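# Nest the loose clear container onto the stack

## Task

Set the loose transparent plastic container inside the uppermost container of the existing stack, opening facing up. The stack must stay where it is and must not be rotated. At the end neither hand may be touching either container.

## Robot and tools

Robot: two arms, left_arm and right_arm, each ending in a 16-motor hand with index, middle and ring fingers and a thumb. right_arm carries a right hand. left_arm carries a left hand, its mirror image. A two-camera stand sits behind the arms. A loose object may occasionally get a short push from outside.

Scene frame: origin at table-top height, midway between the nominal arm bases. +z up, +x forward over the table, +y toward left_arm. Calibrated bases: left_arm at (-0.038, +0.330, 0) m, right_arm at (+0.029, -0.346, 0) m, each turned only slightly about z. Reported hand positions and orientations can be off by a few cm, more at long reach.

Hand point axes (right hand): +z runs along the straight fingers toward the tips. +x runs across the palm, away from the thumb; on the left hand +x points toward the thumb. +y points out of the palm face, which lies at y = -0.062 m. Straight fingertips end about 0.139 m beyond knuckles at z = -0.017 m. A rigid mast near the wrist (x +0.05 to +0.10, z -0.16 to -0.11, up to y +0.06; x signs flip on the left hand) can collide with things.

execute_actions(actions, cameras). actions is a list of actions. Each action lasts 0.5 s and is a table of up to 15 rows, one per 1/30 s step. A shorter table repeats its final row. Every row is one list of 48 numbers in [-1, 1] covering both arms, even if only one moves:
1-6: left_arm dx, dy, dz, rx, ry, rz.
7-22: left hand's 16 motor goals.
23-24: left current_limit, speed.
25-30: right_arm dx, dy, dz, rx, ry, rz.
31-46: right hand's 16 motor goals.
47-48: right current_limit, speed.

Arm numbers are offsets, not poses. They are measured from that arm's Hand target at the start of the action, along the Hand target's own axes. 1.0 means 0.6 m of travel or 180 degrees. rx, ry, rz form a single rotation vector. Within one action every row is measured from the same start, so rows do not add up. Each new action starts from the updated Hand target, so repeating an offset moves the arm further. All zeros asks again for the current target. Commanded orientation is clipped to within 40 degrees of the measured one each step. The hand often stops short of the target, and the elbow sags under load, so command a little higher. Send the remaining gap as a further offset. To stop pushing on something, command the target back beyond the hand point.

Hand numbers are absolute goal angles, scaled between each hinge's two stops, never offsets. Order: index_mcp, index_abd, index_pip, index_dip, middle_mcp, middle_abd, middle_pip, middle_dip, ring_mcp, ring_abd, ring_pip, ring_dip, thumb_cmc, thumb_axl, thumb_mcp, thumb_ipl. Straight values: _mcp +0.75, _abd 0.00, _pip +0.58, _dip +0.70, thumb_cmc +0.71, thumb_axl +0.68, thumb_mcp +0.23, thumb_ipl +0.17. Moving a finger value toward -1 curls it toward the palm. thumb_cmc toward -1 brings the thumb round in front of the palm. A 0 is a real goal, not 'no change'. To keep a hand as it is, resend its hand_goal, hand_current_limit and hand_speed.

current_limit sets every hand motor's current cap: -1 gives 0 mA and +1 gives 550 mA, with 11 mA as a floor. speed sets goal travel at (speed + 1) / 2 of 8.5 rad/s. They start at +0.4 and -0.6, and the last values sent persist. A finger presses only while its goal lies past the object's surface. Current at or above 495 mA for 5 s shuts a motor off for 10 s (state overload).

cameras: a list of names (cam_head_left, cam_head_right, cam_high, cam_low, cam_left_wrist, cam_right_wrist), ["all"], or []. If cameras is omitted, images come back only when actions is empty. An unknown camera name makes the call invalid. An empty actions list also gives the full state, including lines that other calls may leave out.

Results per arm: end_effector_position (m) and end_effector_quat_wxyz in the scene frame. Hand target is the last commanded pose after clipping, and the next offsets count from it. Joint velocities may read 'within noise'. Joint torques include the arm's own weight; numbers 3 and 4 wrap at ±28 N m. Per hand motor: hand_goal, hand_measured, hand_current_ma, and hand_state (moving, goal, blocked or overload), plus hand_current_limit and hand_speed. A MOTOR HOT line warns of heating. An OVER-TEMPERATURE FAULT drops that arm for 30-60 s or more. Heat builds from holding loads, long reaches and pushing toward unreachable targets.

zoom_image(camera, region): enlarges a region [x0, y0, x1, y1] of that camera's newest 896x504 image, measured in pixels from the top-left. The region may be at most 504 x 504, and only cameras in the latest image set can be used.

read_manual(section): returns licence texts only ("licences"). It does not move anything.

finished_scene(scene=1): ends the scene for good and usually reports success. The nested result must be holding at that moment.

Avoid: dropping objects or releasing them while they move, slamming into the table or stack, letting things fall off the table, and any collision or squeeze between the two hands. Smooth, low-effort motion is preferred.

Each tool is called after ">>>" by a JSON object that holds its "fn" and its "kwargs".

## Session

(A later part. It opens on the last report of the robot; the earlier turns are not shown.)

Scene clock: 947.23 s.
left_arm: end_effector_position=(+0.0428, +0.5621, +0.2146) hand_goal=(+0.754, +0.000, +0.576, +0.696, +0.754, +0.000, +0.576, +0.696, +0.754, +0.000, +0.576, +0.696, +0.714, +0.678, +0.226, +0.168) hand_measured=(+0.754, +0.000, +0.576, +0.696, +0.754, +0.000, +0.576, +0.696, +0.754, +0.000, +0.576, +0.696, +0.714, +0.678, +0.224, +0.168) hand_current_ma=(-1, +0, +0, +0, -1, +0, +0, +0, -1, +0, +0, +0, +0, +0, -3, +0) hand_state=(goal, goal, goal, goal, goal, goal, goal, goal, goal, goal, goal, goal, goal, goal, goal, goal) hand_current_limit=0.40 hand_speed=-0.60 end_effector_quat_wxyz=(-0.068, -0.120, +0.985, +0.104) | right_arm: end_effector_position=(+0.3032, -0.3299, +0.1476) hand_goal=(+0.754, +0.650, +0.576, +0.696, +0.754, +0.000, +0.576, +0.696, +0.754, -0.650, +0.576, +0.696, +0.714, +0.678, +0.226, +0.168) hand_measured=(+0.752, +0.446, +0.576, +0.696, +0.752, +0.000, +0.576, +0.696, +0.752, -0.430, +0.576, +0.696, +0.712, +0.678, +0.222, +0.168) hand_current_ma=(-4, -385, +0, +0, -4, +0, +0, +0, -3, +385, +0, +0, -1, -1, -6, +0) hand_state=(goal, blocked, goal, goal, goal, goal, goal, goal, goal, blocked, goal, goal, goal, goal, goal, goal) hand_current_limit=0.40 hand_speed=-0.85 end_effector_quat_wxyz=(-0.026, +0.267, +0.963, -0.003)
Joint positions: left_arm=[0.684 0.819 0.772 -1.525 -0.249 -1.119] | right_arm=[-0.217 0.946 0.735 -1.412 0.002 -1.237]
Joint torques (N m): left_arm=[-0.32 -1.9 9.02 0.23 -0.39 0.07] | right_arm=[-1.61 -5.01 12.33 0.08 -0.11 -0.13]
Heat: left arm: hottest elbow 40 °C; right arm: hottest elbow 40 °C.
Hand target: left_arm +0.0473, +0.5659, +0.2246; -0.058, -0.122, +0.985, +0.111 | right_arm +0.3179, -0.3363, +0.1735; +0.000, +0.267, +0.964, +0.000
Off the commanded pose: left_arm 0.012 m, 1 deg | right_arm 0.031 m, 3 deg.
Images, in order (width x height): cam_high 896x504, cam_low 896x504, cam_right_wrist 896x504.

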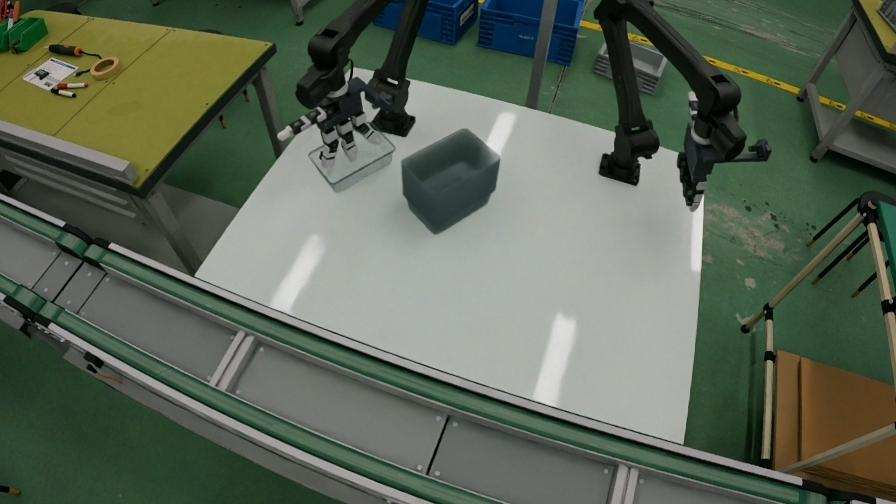

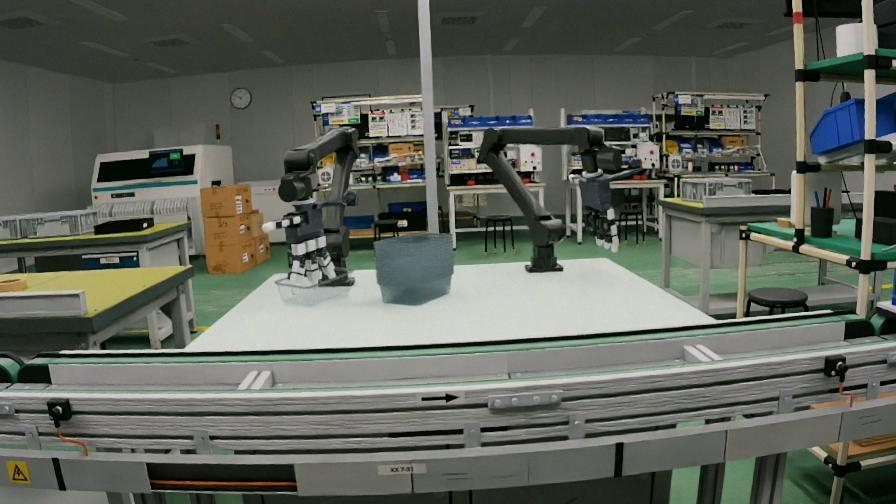

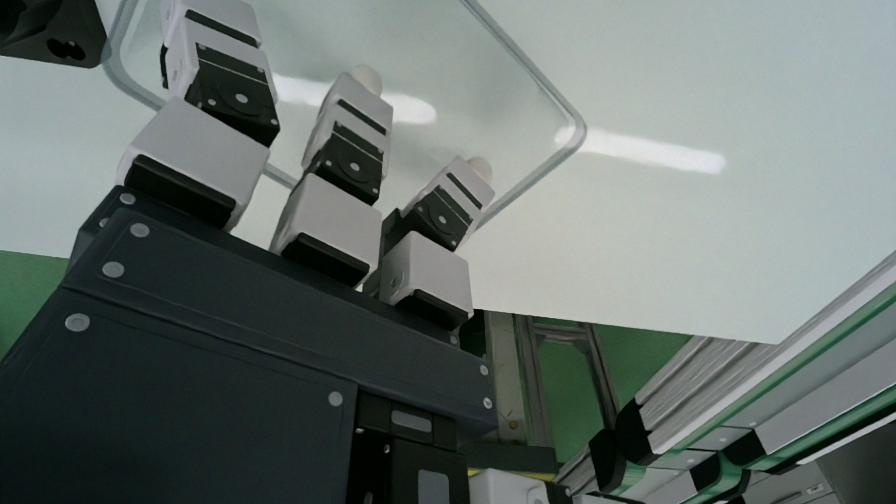

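>>> {"fn": "execute_actions", "kwargs": {"actions": [[[0,0,0,0,0,0,0.754,0,0.576,0.696,0.754,0,0.576,0.696,0.754,0,0.576,0.696,0.714,0.678,0.226,0.168,0.4,-0.6,0,0,-0.03,0,0,0,0.754,0.68,0.576,0.696,0.754,0,0.576,0.696,0.754,-0.68,0.576,0.696,0.714,0.678,0.226,0.168,0.65,-0.85]],[[0,0,0,0,0,0,0.754,0,0.576,0.696,0.754,0,0.576,0.696,0.754,0,0.576,0.696,0.714,0.678,0.226,0.168,0.4,-0.6,0,0,-0.03,0,0,0,0.754,0.68,0.576,0.696,0.754,0,0.576,0.696,0.754,-0.68,0.576,0.696,0.714,0.678,0.226,0.168,0.65,-0.85]]], "cameras": ["cam_right_wrist", "cam_low", "cam_high"]}}

>>> {"fn": "zoom_image", "kwargs": {"camera": "cam_low", "region": [260, 210, 370, 320]}}

>>> {"fn": "zoom_image", "kwargs": {"camera": "cam_high", "region": [280, 70, 420, 210]}}

Scene clock: 969.37 s.
left_arm: end_effector_position=(+0.0428, +0.5621, +0.2146) hand_goal=(+0.754, +0.000, +0.576, +0.696, +0.754, +0.000, +0.576, +0.696, +0.754, +0.000, +0.576, +0.696, +0.714, +0.678, +0.226, +0.168) hand_measured=(+0.754, +0.000, +0.576, +0.696, +0.754, +0.000, +0.576, +0.696, +0.754, +0.000, +0.576, +0.696, +0.714, +0.678, +0.224, +0.168) hand_current_ma=(-1, +0, +0, +0, -1, +0, +0, +0, -1, +0, +0, +0, +0, +0, -3, +0) hand_state=(goal, goal, goal, goal, goal, goal, goal, goal, goal, goal, goal, goal, goal, goal, goal, goal) hand_current_limit=0.40 hand_speed=-0.60 end_effector_quat_wxyz=(-0.068, -0.120, +0.985, +0.104) | right_arm: end_effector_position=(+0.3058, -0.3305, +0.1844) hand_goal=(+0.754, +0.680, +0.576, +0.696, +0.754, +0.000, +0.576, +0.696, +0.754, -0.680, +0.576, +0.696, +0.714, +0.678, +0.226, +0.168) hand_measured=(+0.752, +0.446, +0.576, +0.696, +0.752, +0.000, +0.576, +0.696, +0.752, -0.430, +0.576, +0.696, +0.712, +0.678, +0.222, +0.168) hand_current_ma=(-4, -454, +0, +0, -4, +0, +0, +0, -3, +454, +0, +0, -1, -1, -6, +0) hand_state=(goal, blocked, goal, goal, goal, goal, goal, goal, goal, blocked, goal, goal, goal, goal, goal, goal) hand_current_limit=0.65 hand_speed=-0.85 end_effector_quat_wxyz=(-0.024, +0.267, +0.963, -0.003)
Joint positions: left_arm=[0.684 0.819 0.772 -1.525 -0.249 -1.119] | right_arm=[-0.217 0.933 0.825 -1.512 0.002 -1.237]
Joint torques (N m): left_arm=[-0.26 -2.02 9.03 0.23 -0.38 0.06] | right_arm=[-1.73 -4.89 12.41 0.02 -0.11 -0.13]
Heat: left arm: hottest elbow 40 °C; right arm: hottest elbow 44 °C.
Hand target: left_arm +0.0473, +0.5659, +0.2246; -0.058, -0.122, +0.985, +0.111 | right_arm +0.3179, -0.3363, +0.2096; +0.001, +0.267, +0.964, +0.000
Off the commanded pose: left_arm 0.012 m, 1 deg | right_arm 0.029 m, 3 deg.
Images, in order (width x height): cam_high 896x504, cam_low 896x504, cam_right_wrist 896x504.

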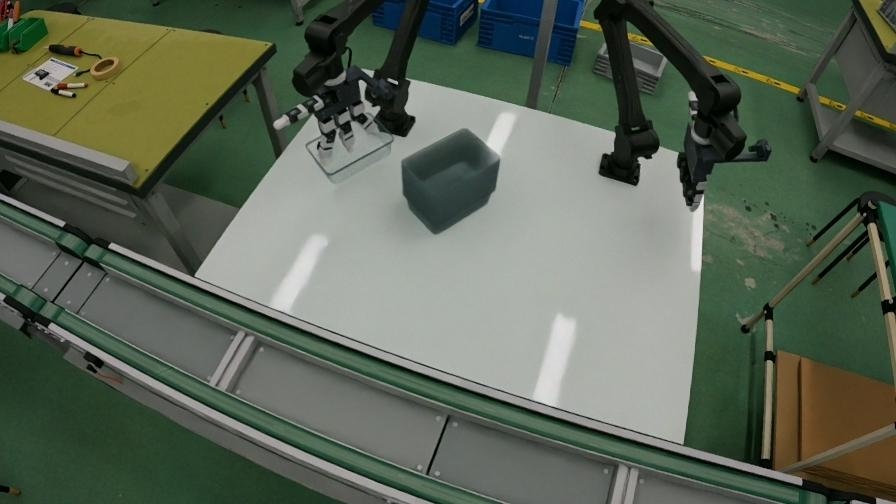

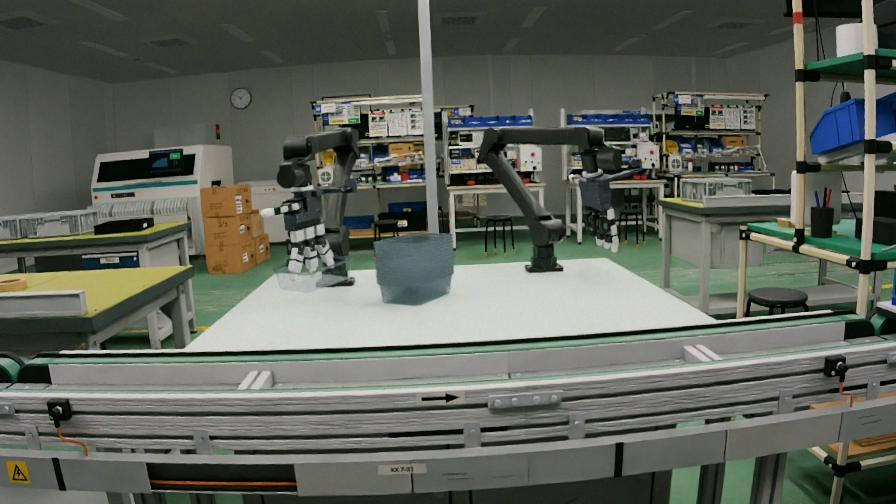

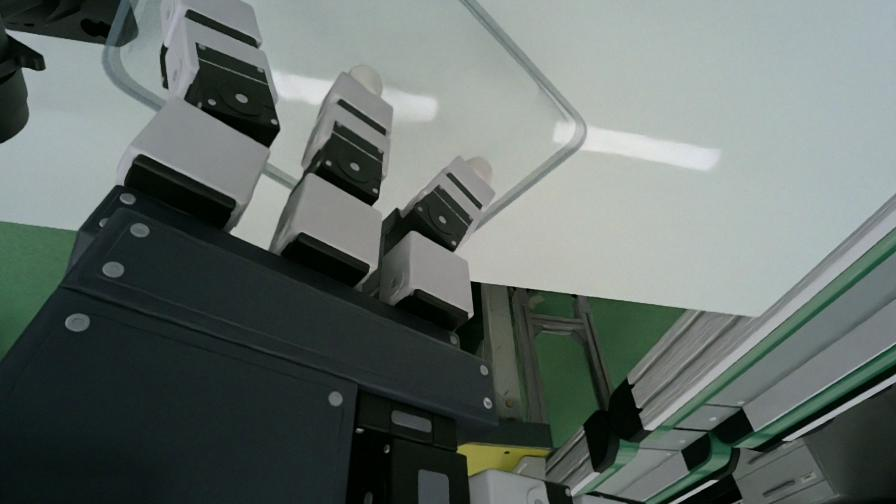

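Scaled by 4.582.

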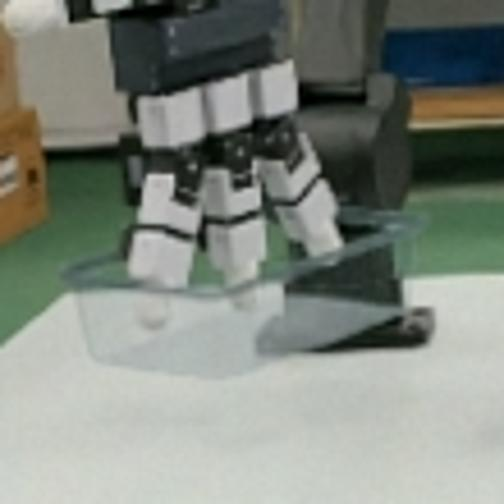

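Scaled by 3.600.

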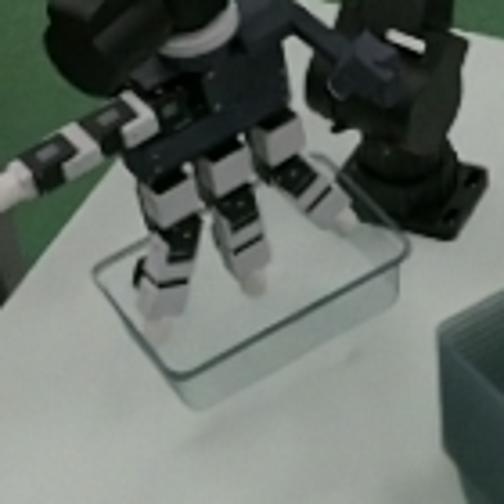

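>>> {"fn": "execute_actions", "kwargs": {"actions": [[[0,0,0,0,0,0,0.754,0,0.576,0.696,0.754,0,0.576,0.696,0.754,0,0.576,0.696,0.714,0.678,0.226,0.168,0.4,-0.6,-0.014,0.057,-0.06,0,0,0,0.754,0.68,0.576,0.696,0.754,0,0.576,0.696,0.754,-0.68,0.576,0.696,0.714,0.678,0.226,0.168,0.65,-0.85]],[[0,0,0,0,0,0,0.754,0,0.576,0.696,0.754,0,0.576,0.696,0.754,0,0.576,0.696,0.714,0.678,0.226,0.168,0.4,-0.6,-0.014,0.057,-0.06,0,0,0,0.754,0.68,0.576,0.696,0.754,0,0.576,0.696,0.754,-0.68,0.576,0.696,0.714,0.678,0.226,0.168,0.65,-0.85]],[[0,0,0,0,0,0,0.754,0,0.576,0.696,0.754,0,0.576,0.696,0.754,0,0.576,0.696,0.714,0.678,0.226,0.168,0.4,-0.6,0,0,-0.06,0,0,0,0.754,0.68,0.576,0.696,0.754,0,0.576,0.696,0.754,-0.68,0.576,0.696,0.714,0.678,0.226,0.168,0.65,-0.85]]], "cameras": ["cam_low", "cam_high", "cam_head_left"]}}

>>> {"fn": "zoom_image", "kwargs": {"camera": "cam_low", "region": [260, 200, 480, 320]}}

>>> {"fn": "zoom_image", "kwargs": {"camera": "cam_high", "region": [290, 70, 520, 250]}}

Scene clock: 1007.87 s.
left_arm: end_effector_position=(+0.0428, +0.5621, +0.2146) hand_goal=(+0.754, +0.000, +0.576, +0.696, +0.754, +0.000, +0.576, +0.696, +0.754, +0.000, +0.576, +0.696, +0.714, +0.678, +0.226, +0.168) hand_measured=(+0.754, +0.000, +0.576, +0.696, +0.754, +0.000, +0.576, +0.696, +0.754, +0.000, +0.576, +0.696, +0.714, +0.678, +0.224, +0.168) hand_current_ma=(-1, +0, +0, +0, -1, +0, +0, +0, -1, +0, +0, +0, +0, +0, -3, +0) hand_state=(goal, goal, goal, goal, goal, goal, goal, goal, goal, goal, goal, goal, goal, goal, goal, goal) hand_current_limit=0.40 hand_speed=-0.60 end_effector_quat_wxyz=(-0.068, -0.120, +0.985, +0.104) | right_arm: end_effector_position=(+0.3593, -0.2884, +0.2921) hand_goal=(+0.754, +0.680, +0.576, +0.696, +0.754, +0.000, +0.576, +0.696, +0.754, -0.680, +0.576, +0.696, +0.714, +0.678, +0.226, +0.168) hand_measured=(+0.752, +0.446, +0.576, +0.696, +0.752, +0.000, +0.576, +0.696, +0.752, -0.430, +0.576, +0.696, +0.714, +0.678, +0.222, +0.168) hand_current_ma=(-2, -454, +0, +0, -3, +0, +0, +0, -2, +454, +0, +0, +0, -1, -6, +0) hand_state=(goal, blocked, goal, goal, goal, goal, goal, goal, goal, blocked, goal, goal, goal, goal, goal, goal) hand_current_limit=0.65 hand_speed=-0.85 end_effector_quat_wxyz=(+0.014, +0.263, +0.965, +0.009)
Joint positions: left_arm=[0.684 0.819 0.772 -1.525 -0.249 -1.119] | right_arm=[-0.031 1.019 1.146 -1.666 -0.01 -1.059]
Joint torques (N m): left_arm=[-0.44 -2.08 9.05 0.21 -0.39 0.06] | right_arm=[0.21 -5.71 12.52 0.27 -0.13 0.1]
Heat: left arm: hottest elbow 40 °C; right arm: hottest elbow 46 °C.
Hand target: left_arm +0.0473, +0.5659, +0.2246; -0.058, -0.122, +0.985, +0.111 | right_arm +0.3675, -0.2863, +0.3176; +0.001, +0.267, +0.964, +0.000
Off the commanded pose: left_arm 0.012 m, 1 deg | right_arm 0.027 m, 2 deg.
joint sent to its limit (right arm) — joint 4 (wrist pitch), lower limit. The joint targets are off in orientation, not in position.
Images, in order (width x height): cam_head_left 896x504, cam_high 896x504, cam_low 896x504.

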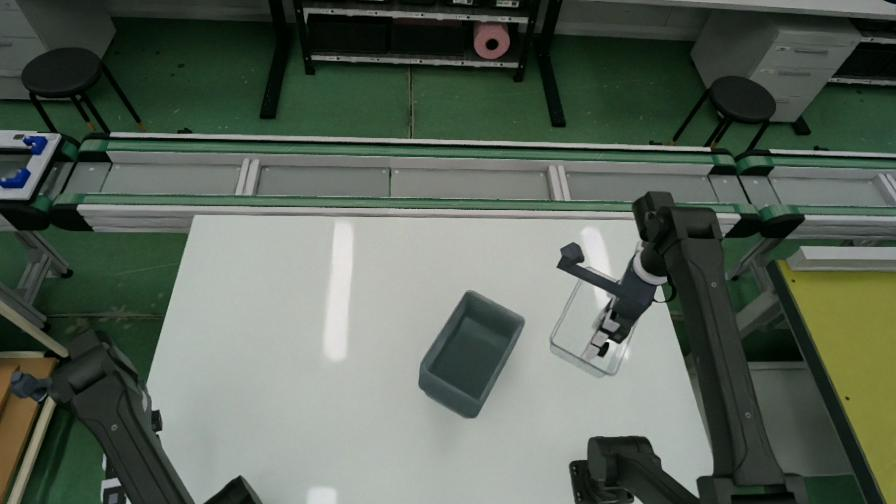

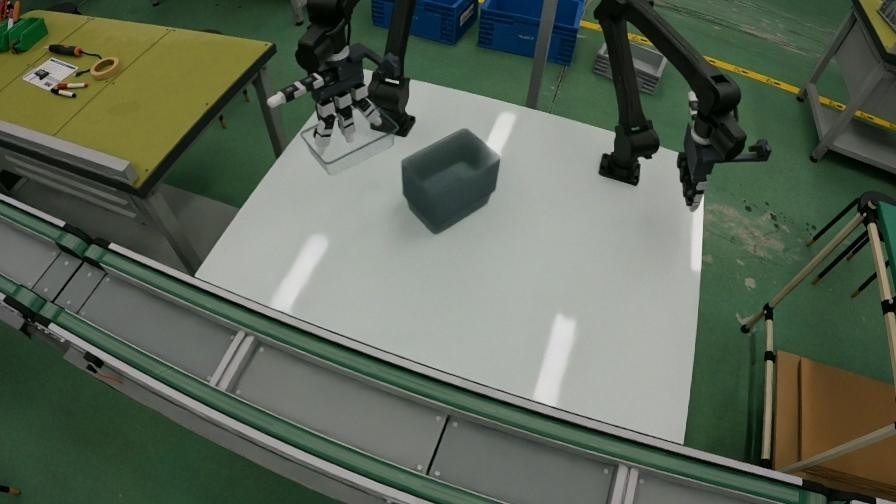

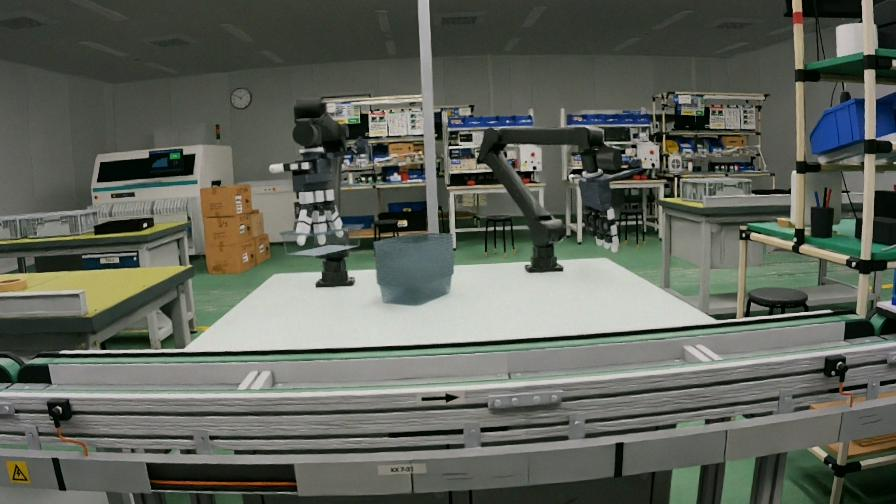

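Scaled by 2.291.

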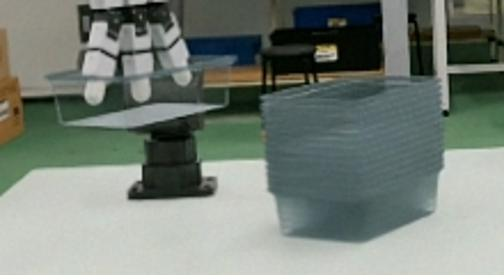

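Scaled by 2.191.

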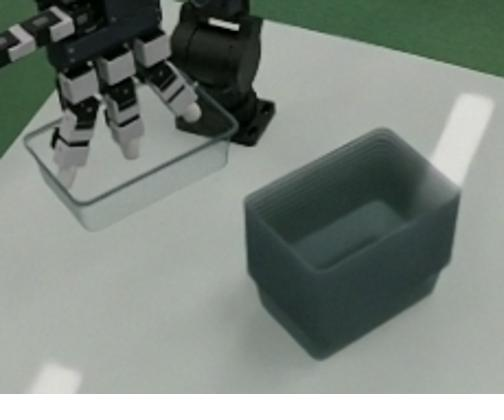

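>>> {"fn": "zoom_image", "kwargs": {"camera": "cam_head_left", "region": [400, 250, 680, 430]}}

Scaled by 1.800.

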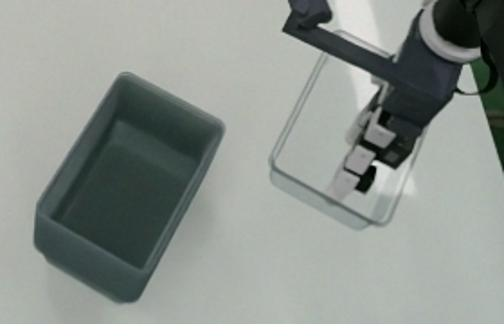

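>>> {"fn": "execute_actions", "kwargs": {"actions": [[[0,0,0,0,0,0,0.754,0,0.576,0.696,0.754,0,0.576,0.696,0.754,0,0.576,0.696,0.714,0.678,0.226,0.168,0.4,-0.6,0,0,-0.04,0,0,0,0.754,0.68,0.576,0.696,0.754,0,0.576,0.696,0.754,-0.68,0.576,0.696,0.714,0.678,0.226,0.168,0.65,-0.85]],[[0,0,0,0,0,0,0.754,0,0.576,0.696,0.754,0,0.576,0.696,0.754,0,0.576,0.696,0.714,0.678,0.226,0.168,0.4,-0.6,0.05,0.06,0,0,0,0,0.754,0.68,0.576,0.696,0.754,0,0.576,0.696,0.754,-0.68,0.576,0.696,0.714,0.678,0.226,0.168,0.65,-0.85]]], "cameras": ["cam_low", "cam_high", "cam_head_left"]}}

>>> {"fn": "zoom_image", "kwargs": {"camera": "cam_low", "region": [260, 180, 480, 320]}}

>>> {"fn": "zoom_image", "kwargs": {"camera": "cam_high", "region": [290, 70, 520, 250]}}

Scene clock: 1061.07 s.
left_arm: end_effector_position=(+0.0428, +0.5621, +0.2146) hand_goal=(+0.754, +0.000, +0.576, +0.696, +0.754, +0.000, +0.576, +0.696, +0.754, +0.000, +0.576, +0.696, +0.714, +0.678, +0.226, +0.168) hand_measured=(+0.754, +0.000, +0.576, +0.696, +0.754, +0.000, +0.576, +0.696, +0.754, +0.000, +0.576, +0.696, +0.714, +0.678, +0.224, +0.168) hand_current_ma=(-1, +0, +0, +0, -1, +0, +0, +0, -1, +0, +0, +0, +0, +0, -3, +0) hand_state=(goal, goal, goal, goal, goal, goal, goal, goal, goal, goal, goal, goal, goal, goal, goal, goal) hand_current_limit=0.40 hand_speed=-0.60 end_effector_quat_wxyz=(-0.068, -0.120, +0.985, +0.104) | right_arm: end_effector_position=(+0.3564, -0.2442, +0.3180) hand_goal=(+0.754, +0.680, +0.576, +0.696, +0.754, +0.000, +0.576, +0.696, +0.754, -0.680, +0.576, +0.696, +0.714, +0.678, +0.226, +0.168) hand_measured=(+0.754, +0.446, +0.576, +0.696, +0.752, +0.000, +0.576, +0.696, +0.754, -0.430, +0.576, +0.696, +0.714, +0.678, +0.222, +0.168) hand_current_ma=(-1, -454, +0, +0, -1, +0, +0, +0, -1, +454, +0, +0, +0, -1, -6, +0) hand_state=(goal, blocked, goal, goal, goal, goal, goal, goal, goal, blocked, goal, goal, goal, goal, goal, goal) hand_current_limit=0.65 hand_speed=-0.85 end_effector_quat_wxyz=(+0.040, +0.263, +0.964, +0.028)
Joint positions: left_arm=[0.684 0.819 0.772 -1.525 -0.249 -1.119] | right_arm=[0.129 0.986 1.178 -1.666 -0.019 -0.898]
Joint torques (N m): left_arm=[-0.32 -2.02 9.07 0.24 -0.38 0.07] | right_arm=[0.79 -5.48 12.05 0.42 0.02 0.12]
Heat: left arm: hottest elbow 40 °C; right arm: hottest elbow 47 °C.
Hand target: left_arm +0.0473, +0.5659, +0.2246; -0.058, -0.122, +0.985, +0.111 | right_arm +0.3603, -0.2399, +0.3415; +0.001, +0.268, +0.964, +0.000
Off the commanded pose: left_arm 0.012 m, 1 deg | right_arm 0.024 m, 6 deg.
joint sent to its limit (right arm) — joint 4 (wrist pitch), lower limit. The joint targets are off in orientation, not in position.
Images, in order (width x height): cam_head_left 896x504, cam_high 896x504, cam_low 896x504.

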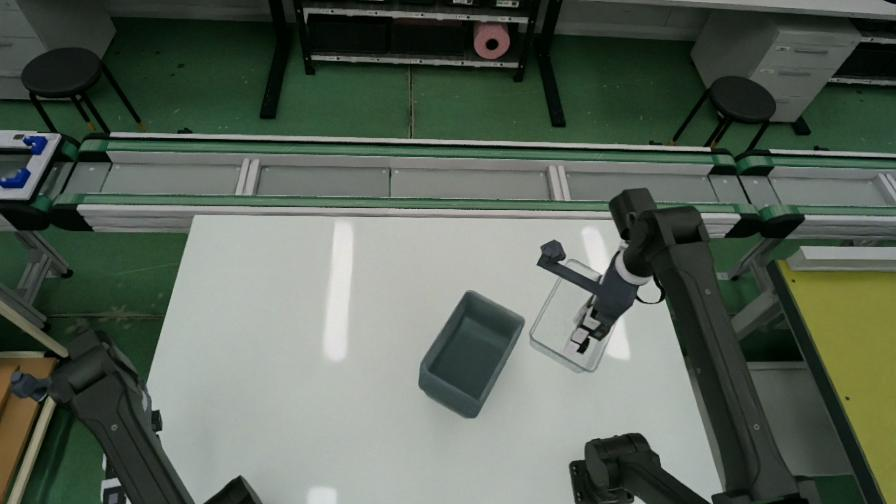

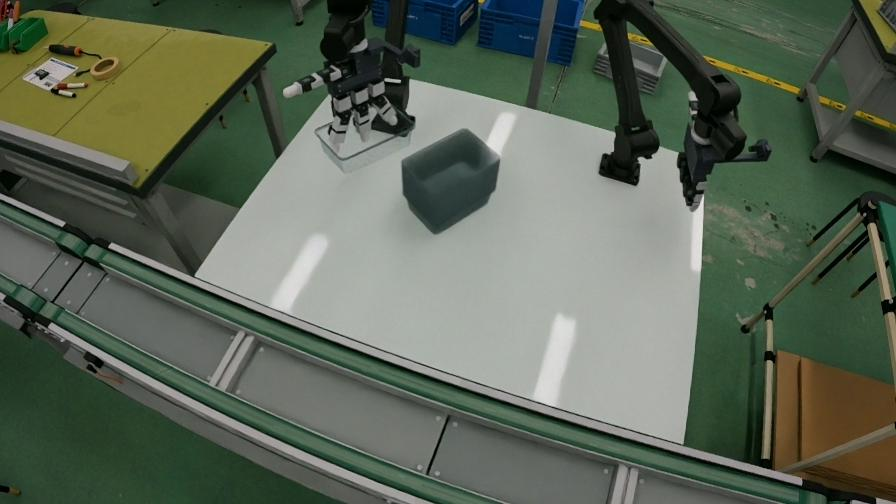

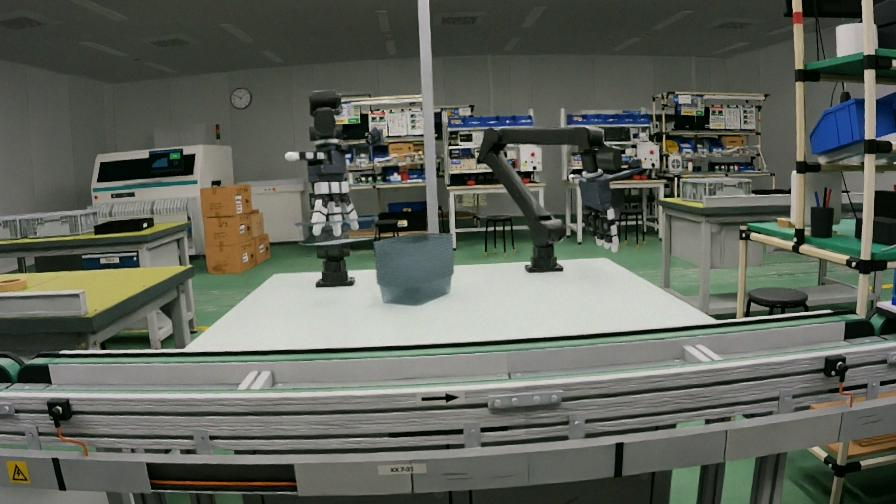

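Scaled by 2.291.

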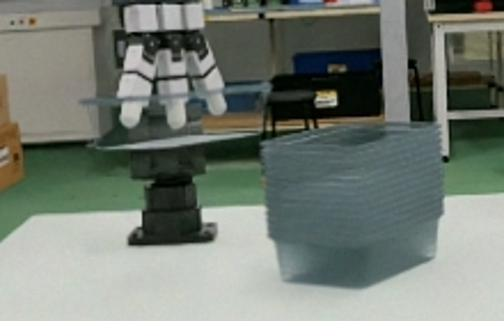

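Scaled by 2.191.

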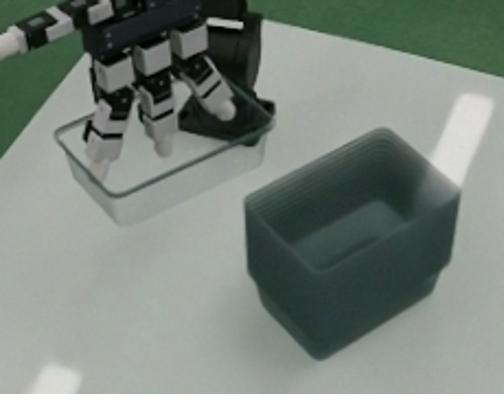

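>>> {"fn": "execute_actions", "kwargs": {"actions": [[[0,0,0,0,0,0,0.754,0,0.576,0.696,0.754,0,0.576,0.696,0.754,0,0.576,0.696,0.714,0.678,0.226,0.168,0.4,-0.6,0.06,0.08,-0.01,0,0,0,0.754,0.68,0.576,0.696,0.754,0,0.576,0.696,0.754,-0.68,0.576,0.696,0.714,0.678,0.226,0.168,0.65,-0.85]]], "cameras": ["cam_low", "cam_high", "cam_head_left", "cam_right_wrist"]}}

>>> {"fn": "zoom_image", "kwargs": {"camera": "cam_low", "region": [290, 180, 480, 320]}}

>>> {"fn": "zoom_image", "kwargs": {"camera": "cam_high", "region": [290, 70, 520, 250]}}

Scene clock: 1088.30 s.
left_arm: end_effector_position=(+0.0428, +0.5621, +0.2146) hand_goal=(+0.754, +0.000, +0.576, +0.696, +0.754, +0.000, +0.576, +0.696, +0.754, +0.000, +0.576, +0.696, +0.714, +0.678, +0.226, +0.168) hand_measured=(+0.754, +0.000, +0.576, +0.696, +0.754, +0.000, +0.576, +0.696, +0.754, +0.000, +0.576, +0.696, +0.714, +0.678, +0.224, +0.168) hand_current_ma=(-1, +0, +0, +0, -1, +0, +0, +0, -1, +0, +0, +0, +0, +0, -3, +0) hand_state=(goal, goal, goal, goal, goal, goal, goal, goal, goal, goal, goal, goal, goal, goal, goal, goal) hand_current_limit=0.40 hand_speed=-0.60 end_effector_quat_wxyz=(-0.068, -0.120, +0.985, +0.104) | right_arm: end_effector_position=(+0.3467, -0.1870, +0.3234) hand_goal=(+0.754, +0.680, +0.576, +0.696, +0.754, +0.000, +0.576, +0.696, +0.754, -0.680, +0.576, +0.696, +0.714, +0.678, +0.226, +0.168) hand_measured=(+0.754, +0.446, +0.576, +0.696, +0.754, +0.000, +0.576, +0.696, +0.754, -0.430, +0.576, +0.696, +0.714, +0.678, +0.222, +0.168) hand_current_ma=(+0, -454, +0, +0, -1, +0, +0, +0, +0, +454, +0, +0, +1, -1, -6, +0) hand_state=(goal, blocked, goal, goal, goal, goal, goal, goal, goal, blocked, goal, goal, goal, goal, goal, goal) hand_current_limit=0.65 hand_speed=-0.85 end_effector_quat_wxyz=(+0.038, +0.263, +0.963, +0.036)
Joint positions: left_arm=[0.684 0.819 0.772 -1.525 -0.249 -1.119] | right_arm=[0.347 0.998 1.196 -1.666 -0.013 -0.68]
Joint torques (N m): left_arm=[-0.21 -2.02 9.03 0.24 -0.39 0.06] | right_arm=[0.62 -4.42 12.82 0.46 0.05 0.1]
Heat: left arm: hottest elbow 40 °C; right arm: hottest elbow 50 °C.
Hand target: left_arm +0.0473, +0.5659, +0.2246; -0.058, -0.122, +0.985, +0.111 | right_arm +0.3542, -0.1801, +0.3475; +0.001, +0.267, +0.964, +0.000
Off the commanded pose: left_arm 0.012 m, 1 deg | right_arm 0.026 m, 6 deg.
joint sent to its limit (right arm) — joint 4 (wrist pitch), lower limit. The joint targets are off in orientation, not in position.
Images, in order (width x height): cam_head_left 896x504, cam_high 896x504, cam_low 896x504, cam_right_wrist 896x504.

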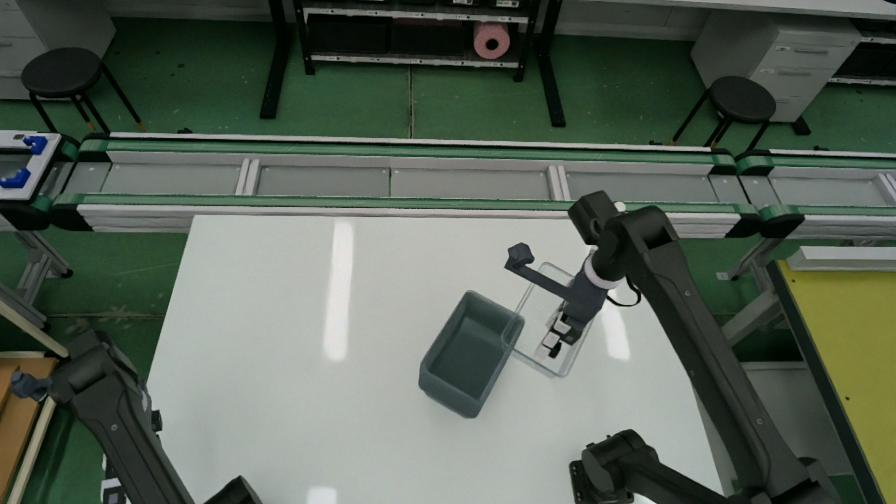

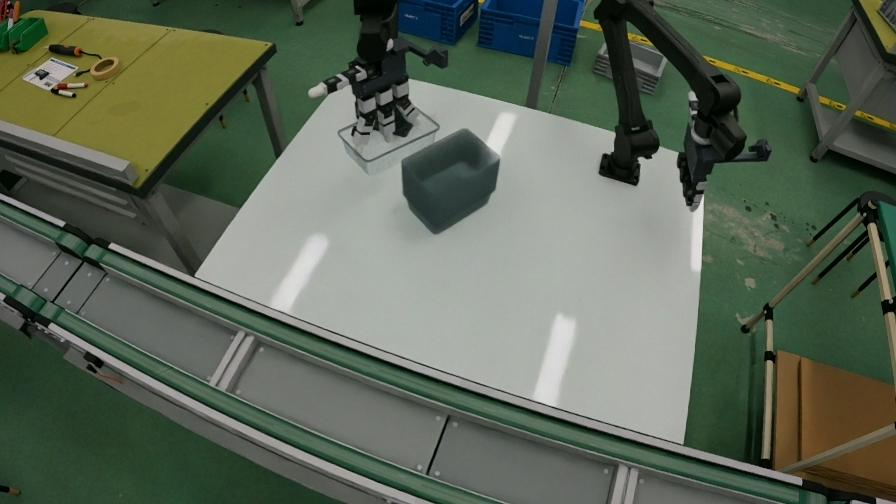

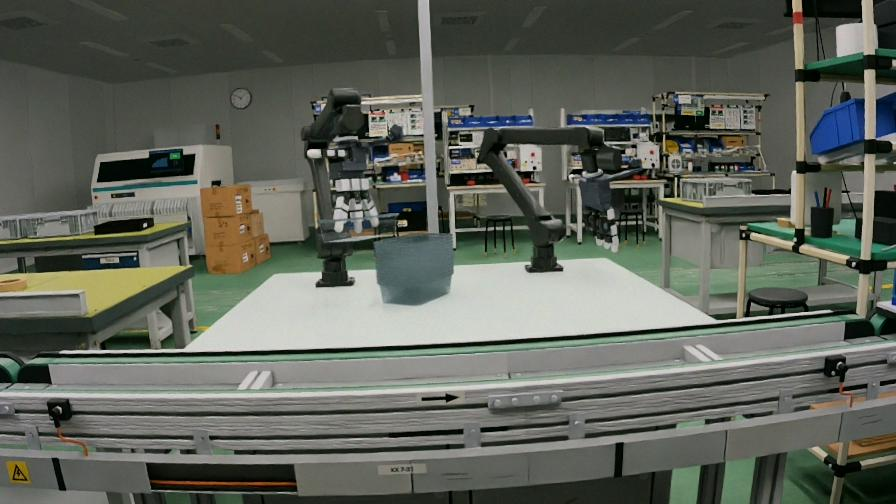

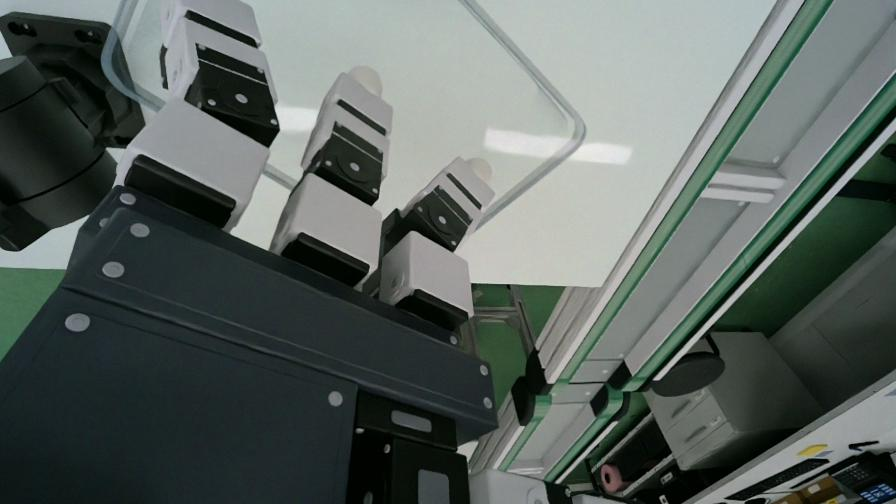

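Scaled by 2.653.

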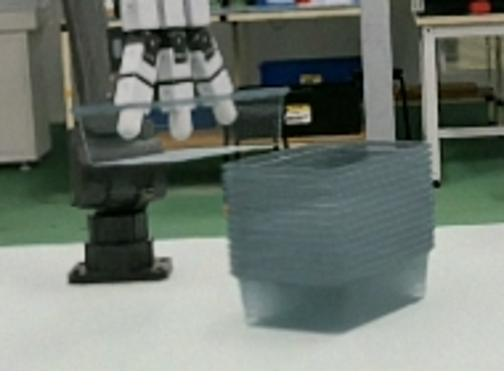

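Scaled by 2.191.

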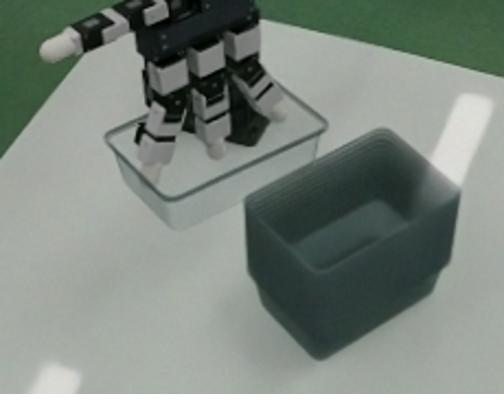

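>>> {"fn": "execute_actions", "kwargs": {"actions": [[[0,0,0,0,0,0,0.754,0,0.576,0.696,0.754,0,0.576,0.696,0.754,0,0.576,0.696,0.714,0.678,0.226,0.168,0.4,-0.6,0,0,-0.025,0,0,0,0.754,0.68,0.576,0.696,0.754,0,0.576,0.696,0.754,-0.68,0.576,0.696,0.714,0.678,0.226,0.168,0.65,-0.85]],[[0,0,0,0,0,0,0.754,0,0.576,0.696,0.754,0,0.576,0.696,0.754,0,0.576,0.696,0.714,0.678,0.226,0.168,0.4,-0.6,0.06,0.05,0,0,0,0,0.754,0.68,0.576,0.696,0.754,0,0.576,0.696,0.754,-0.68,0.576,0.696,0.714,0.678,0.226,0.168,0.65,-0.85]]], "cameras": ["cam_low", "cam_high", "cam_head_left"]}}

>>> {"fn": "zoom_image", "kwargs": {"camera": "cam_low", "region": [290, 180, 480, 320]}}

>>> {"fn": "zoom_image", "kwargs": {"camera": "cam_high", "region": [290, 70, 520, 250]}}

>>> {"fn": "zoom_image", "kwargs": {"camera": "cam_head_left", "region": [400, 250, 620, 430]}}

Scene clock: 1111.53 s.
left_arm: end_effector_position=(+0.0428, +0.5621, +0.2146) hand_goal=(+0.754, +0.000, +0.576, +0.696, +0.754, +0.000, +0.576, +0.696, +0.754, +0.000, +0.576, +0.696, +0.714, +0.678, +0.226, +0.168) hand_measured=(+0.754, +0.000, +0.576, +0.696, +0.754, +0.000, +0.576, +0.696, +0.754, +0.000, +0.576, +0.696, +0.714, +0.678, +0.224, +0.168) hand_current_ma=(-1, +0, +0, +0, -1, +0, +0, +0, -1, +0, +0, +0, +0, +0, -3, +0) hand_state=(goal, goal, goal, goal, goal, goal, goal, goal, goal, goal, goal, goal, goal, goal, goal, goal) hand_current_limit=0.40 hand_speed=-0.60 end_effector_quat_wxyz=(-0.068, -0.120, +0.985, +0.104) | right_arm: end_effector_position=(+0.3330, -0.1436, +0.3380) hand_goal=(+0.754, +0.680, +0.576, +0.696, +0.754, +0.000, +0.576, +0.696, +0.754, -0.680, +0.576, +0.696, +0.714, +0.678, +0.226, +0.168) hand_measured=(+0.754, +0.446, +0.576, +0.696, +0.754, +0.000, +0.576, +0.696, +0.754, -0.430, +0.576, +0.696, +0.714, +0.678, +0.222, +0.168) hand_current_ma=(+0, -454, +0, +0, -1, +0, +0, +0, +0, +454, +0, +0, +1, -1, -6, +0) hand_state=(goal, blocked, goal, goal, goal, goal, goal, goal, goal, blocked, goal, goal, goal, goal, goal, goal) hand_current_limit=0.65 hand_speed=-0.85 end_effector_quat_wxyz=(+0.043, +0.263, +0.962, +0.050)
Joint positions: left_arm=[0.684 0.819 0.772 -1.525 -0.249 -1.119] | right_arm=[0.514 1.003 1.23 -1.666 -0.009 -0.513]
Joint torques (N m): left_arm=[-0.44 -2.08 9.01 0.21 -0.39 0.07] | right_arm=[0.62 -4.66 12.81 0.49 0.06 0.1]
Heat: left arm: hottest elbow 40 °C; right arm: hottest elbow 48 °C.
Hand target: left_arm +0.0473, +0.5659, +0.2246; -0.058, -0.122, +0.985, +0.111 | right_arm +0.3387, -0.1358, +0.3625; +0.001, +0.267, +0.964, +0.000
Off the commanded pose: left_arm 0.012 m, 1 deg | right_arm 0.026 m, 8 deg.
joint sent to its limit (right arm) — joint 4 (wrist pitch), lower limit. The joint targets are off in orientation, not in position.
Images, in order (width x height): cam_head_left 896x504, cam_high 896x504, cam_low 896x504.

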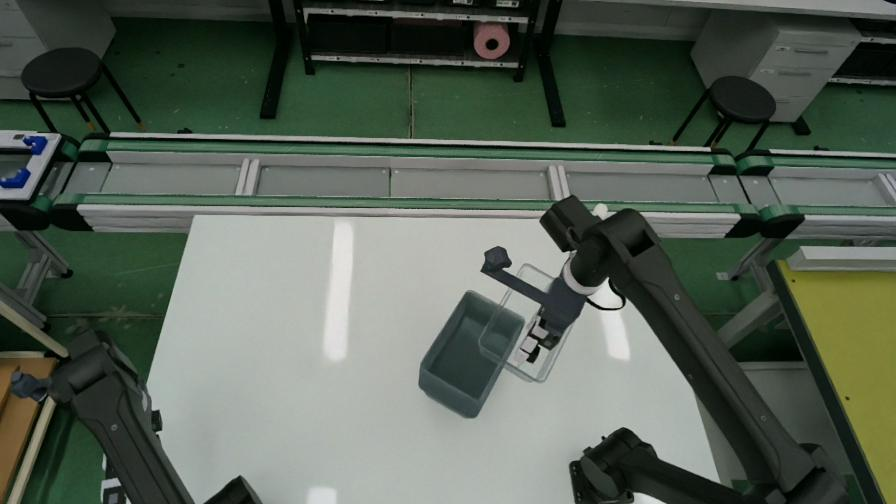

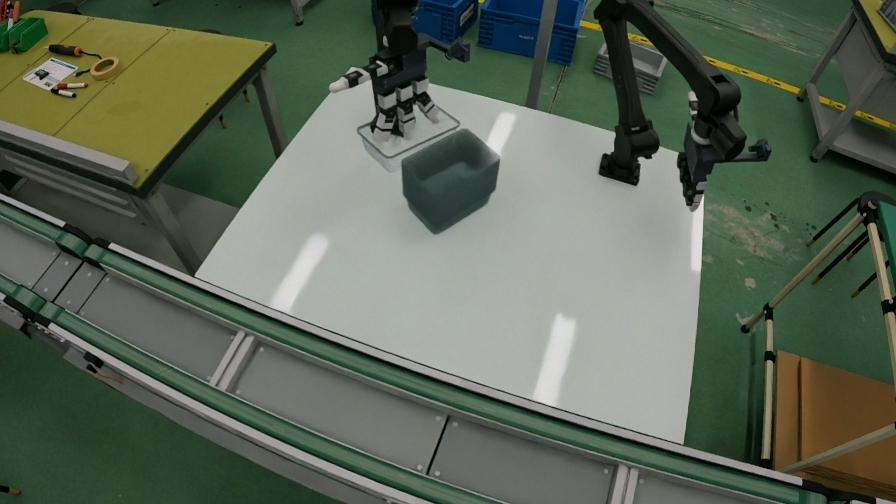

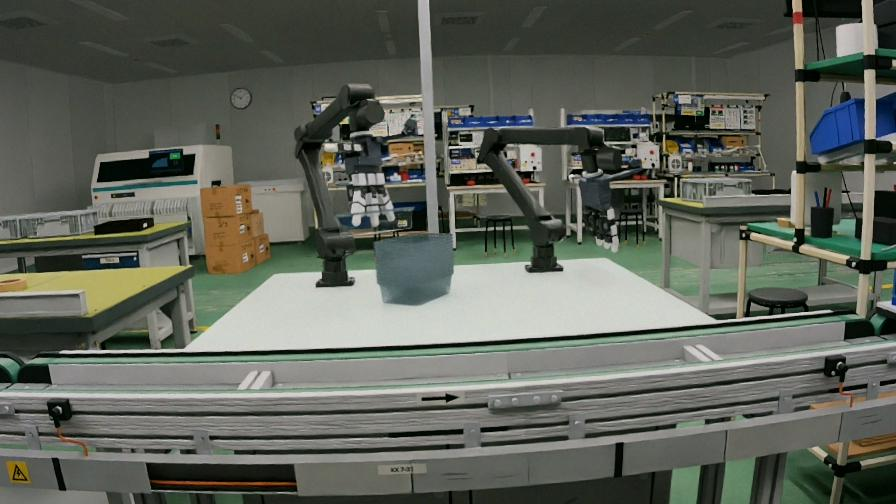

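Scaled by 2.653.

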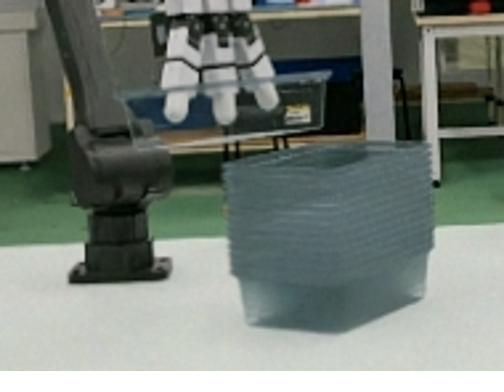

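Scaled by 2.191.

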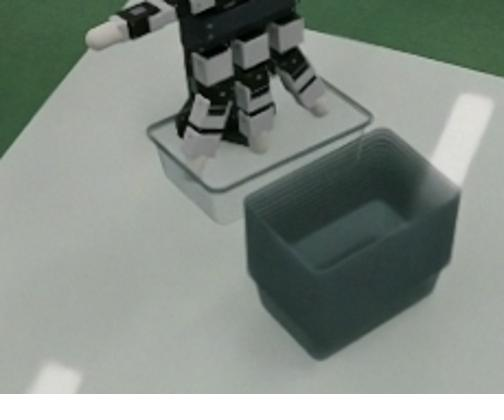

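Scaled by 2.291.

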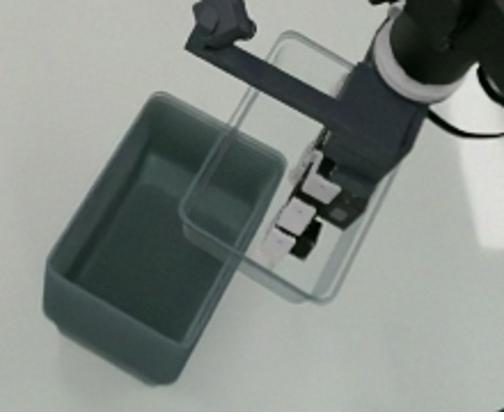

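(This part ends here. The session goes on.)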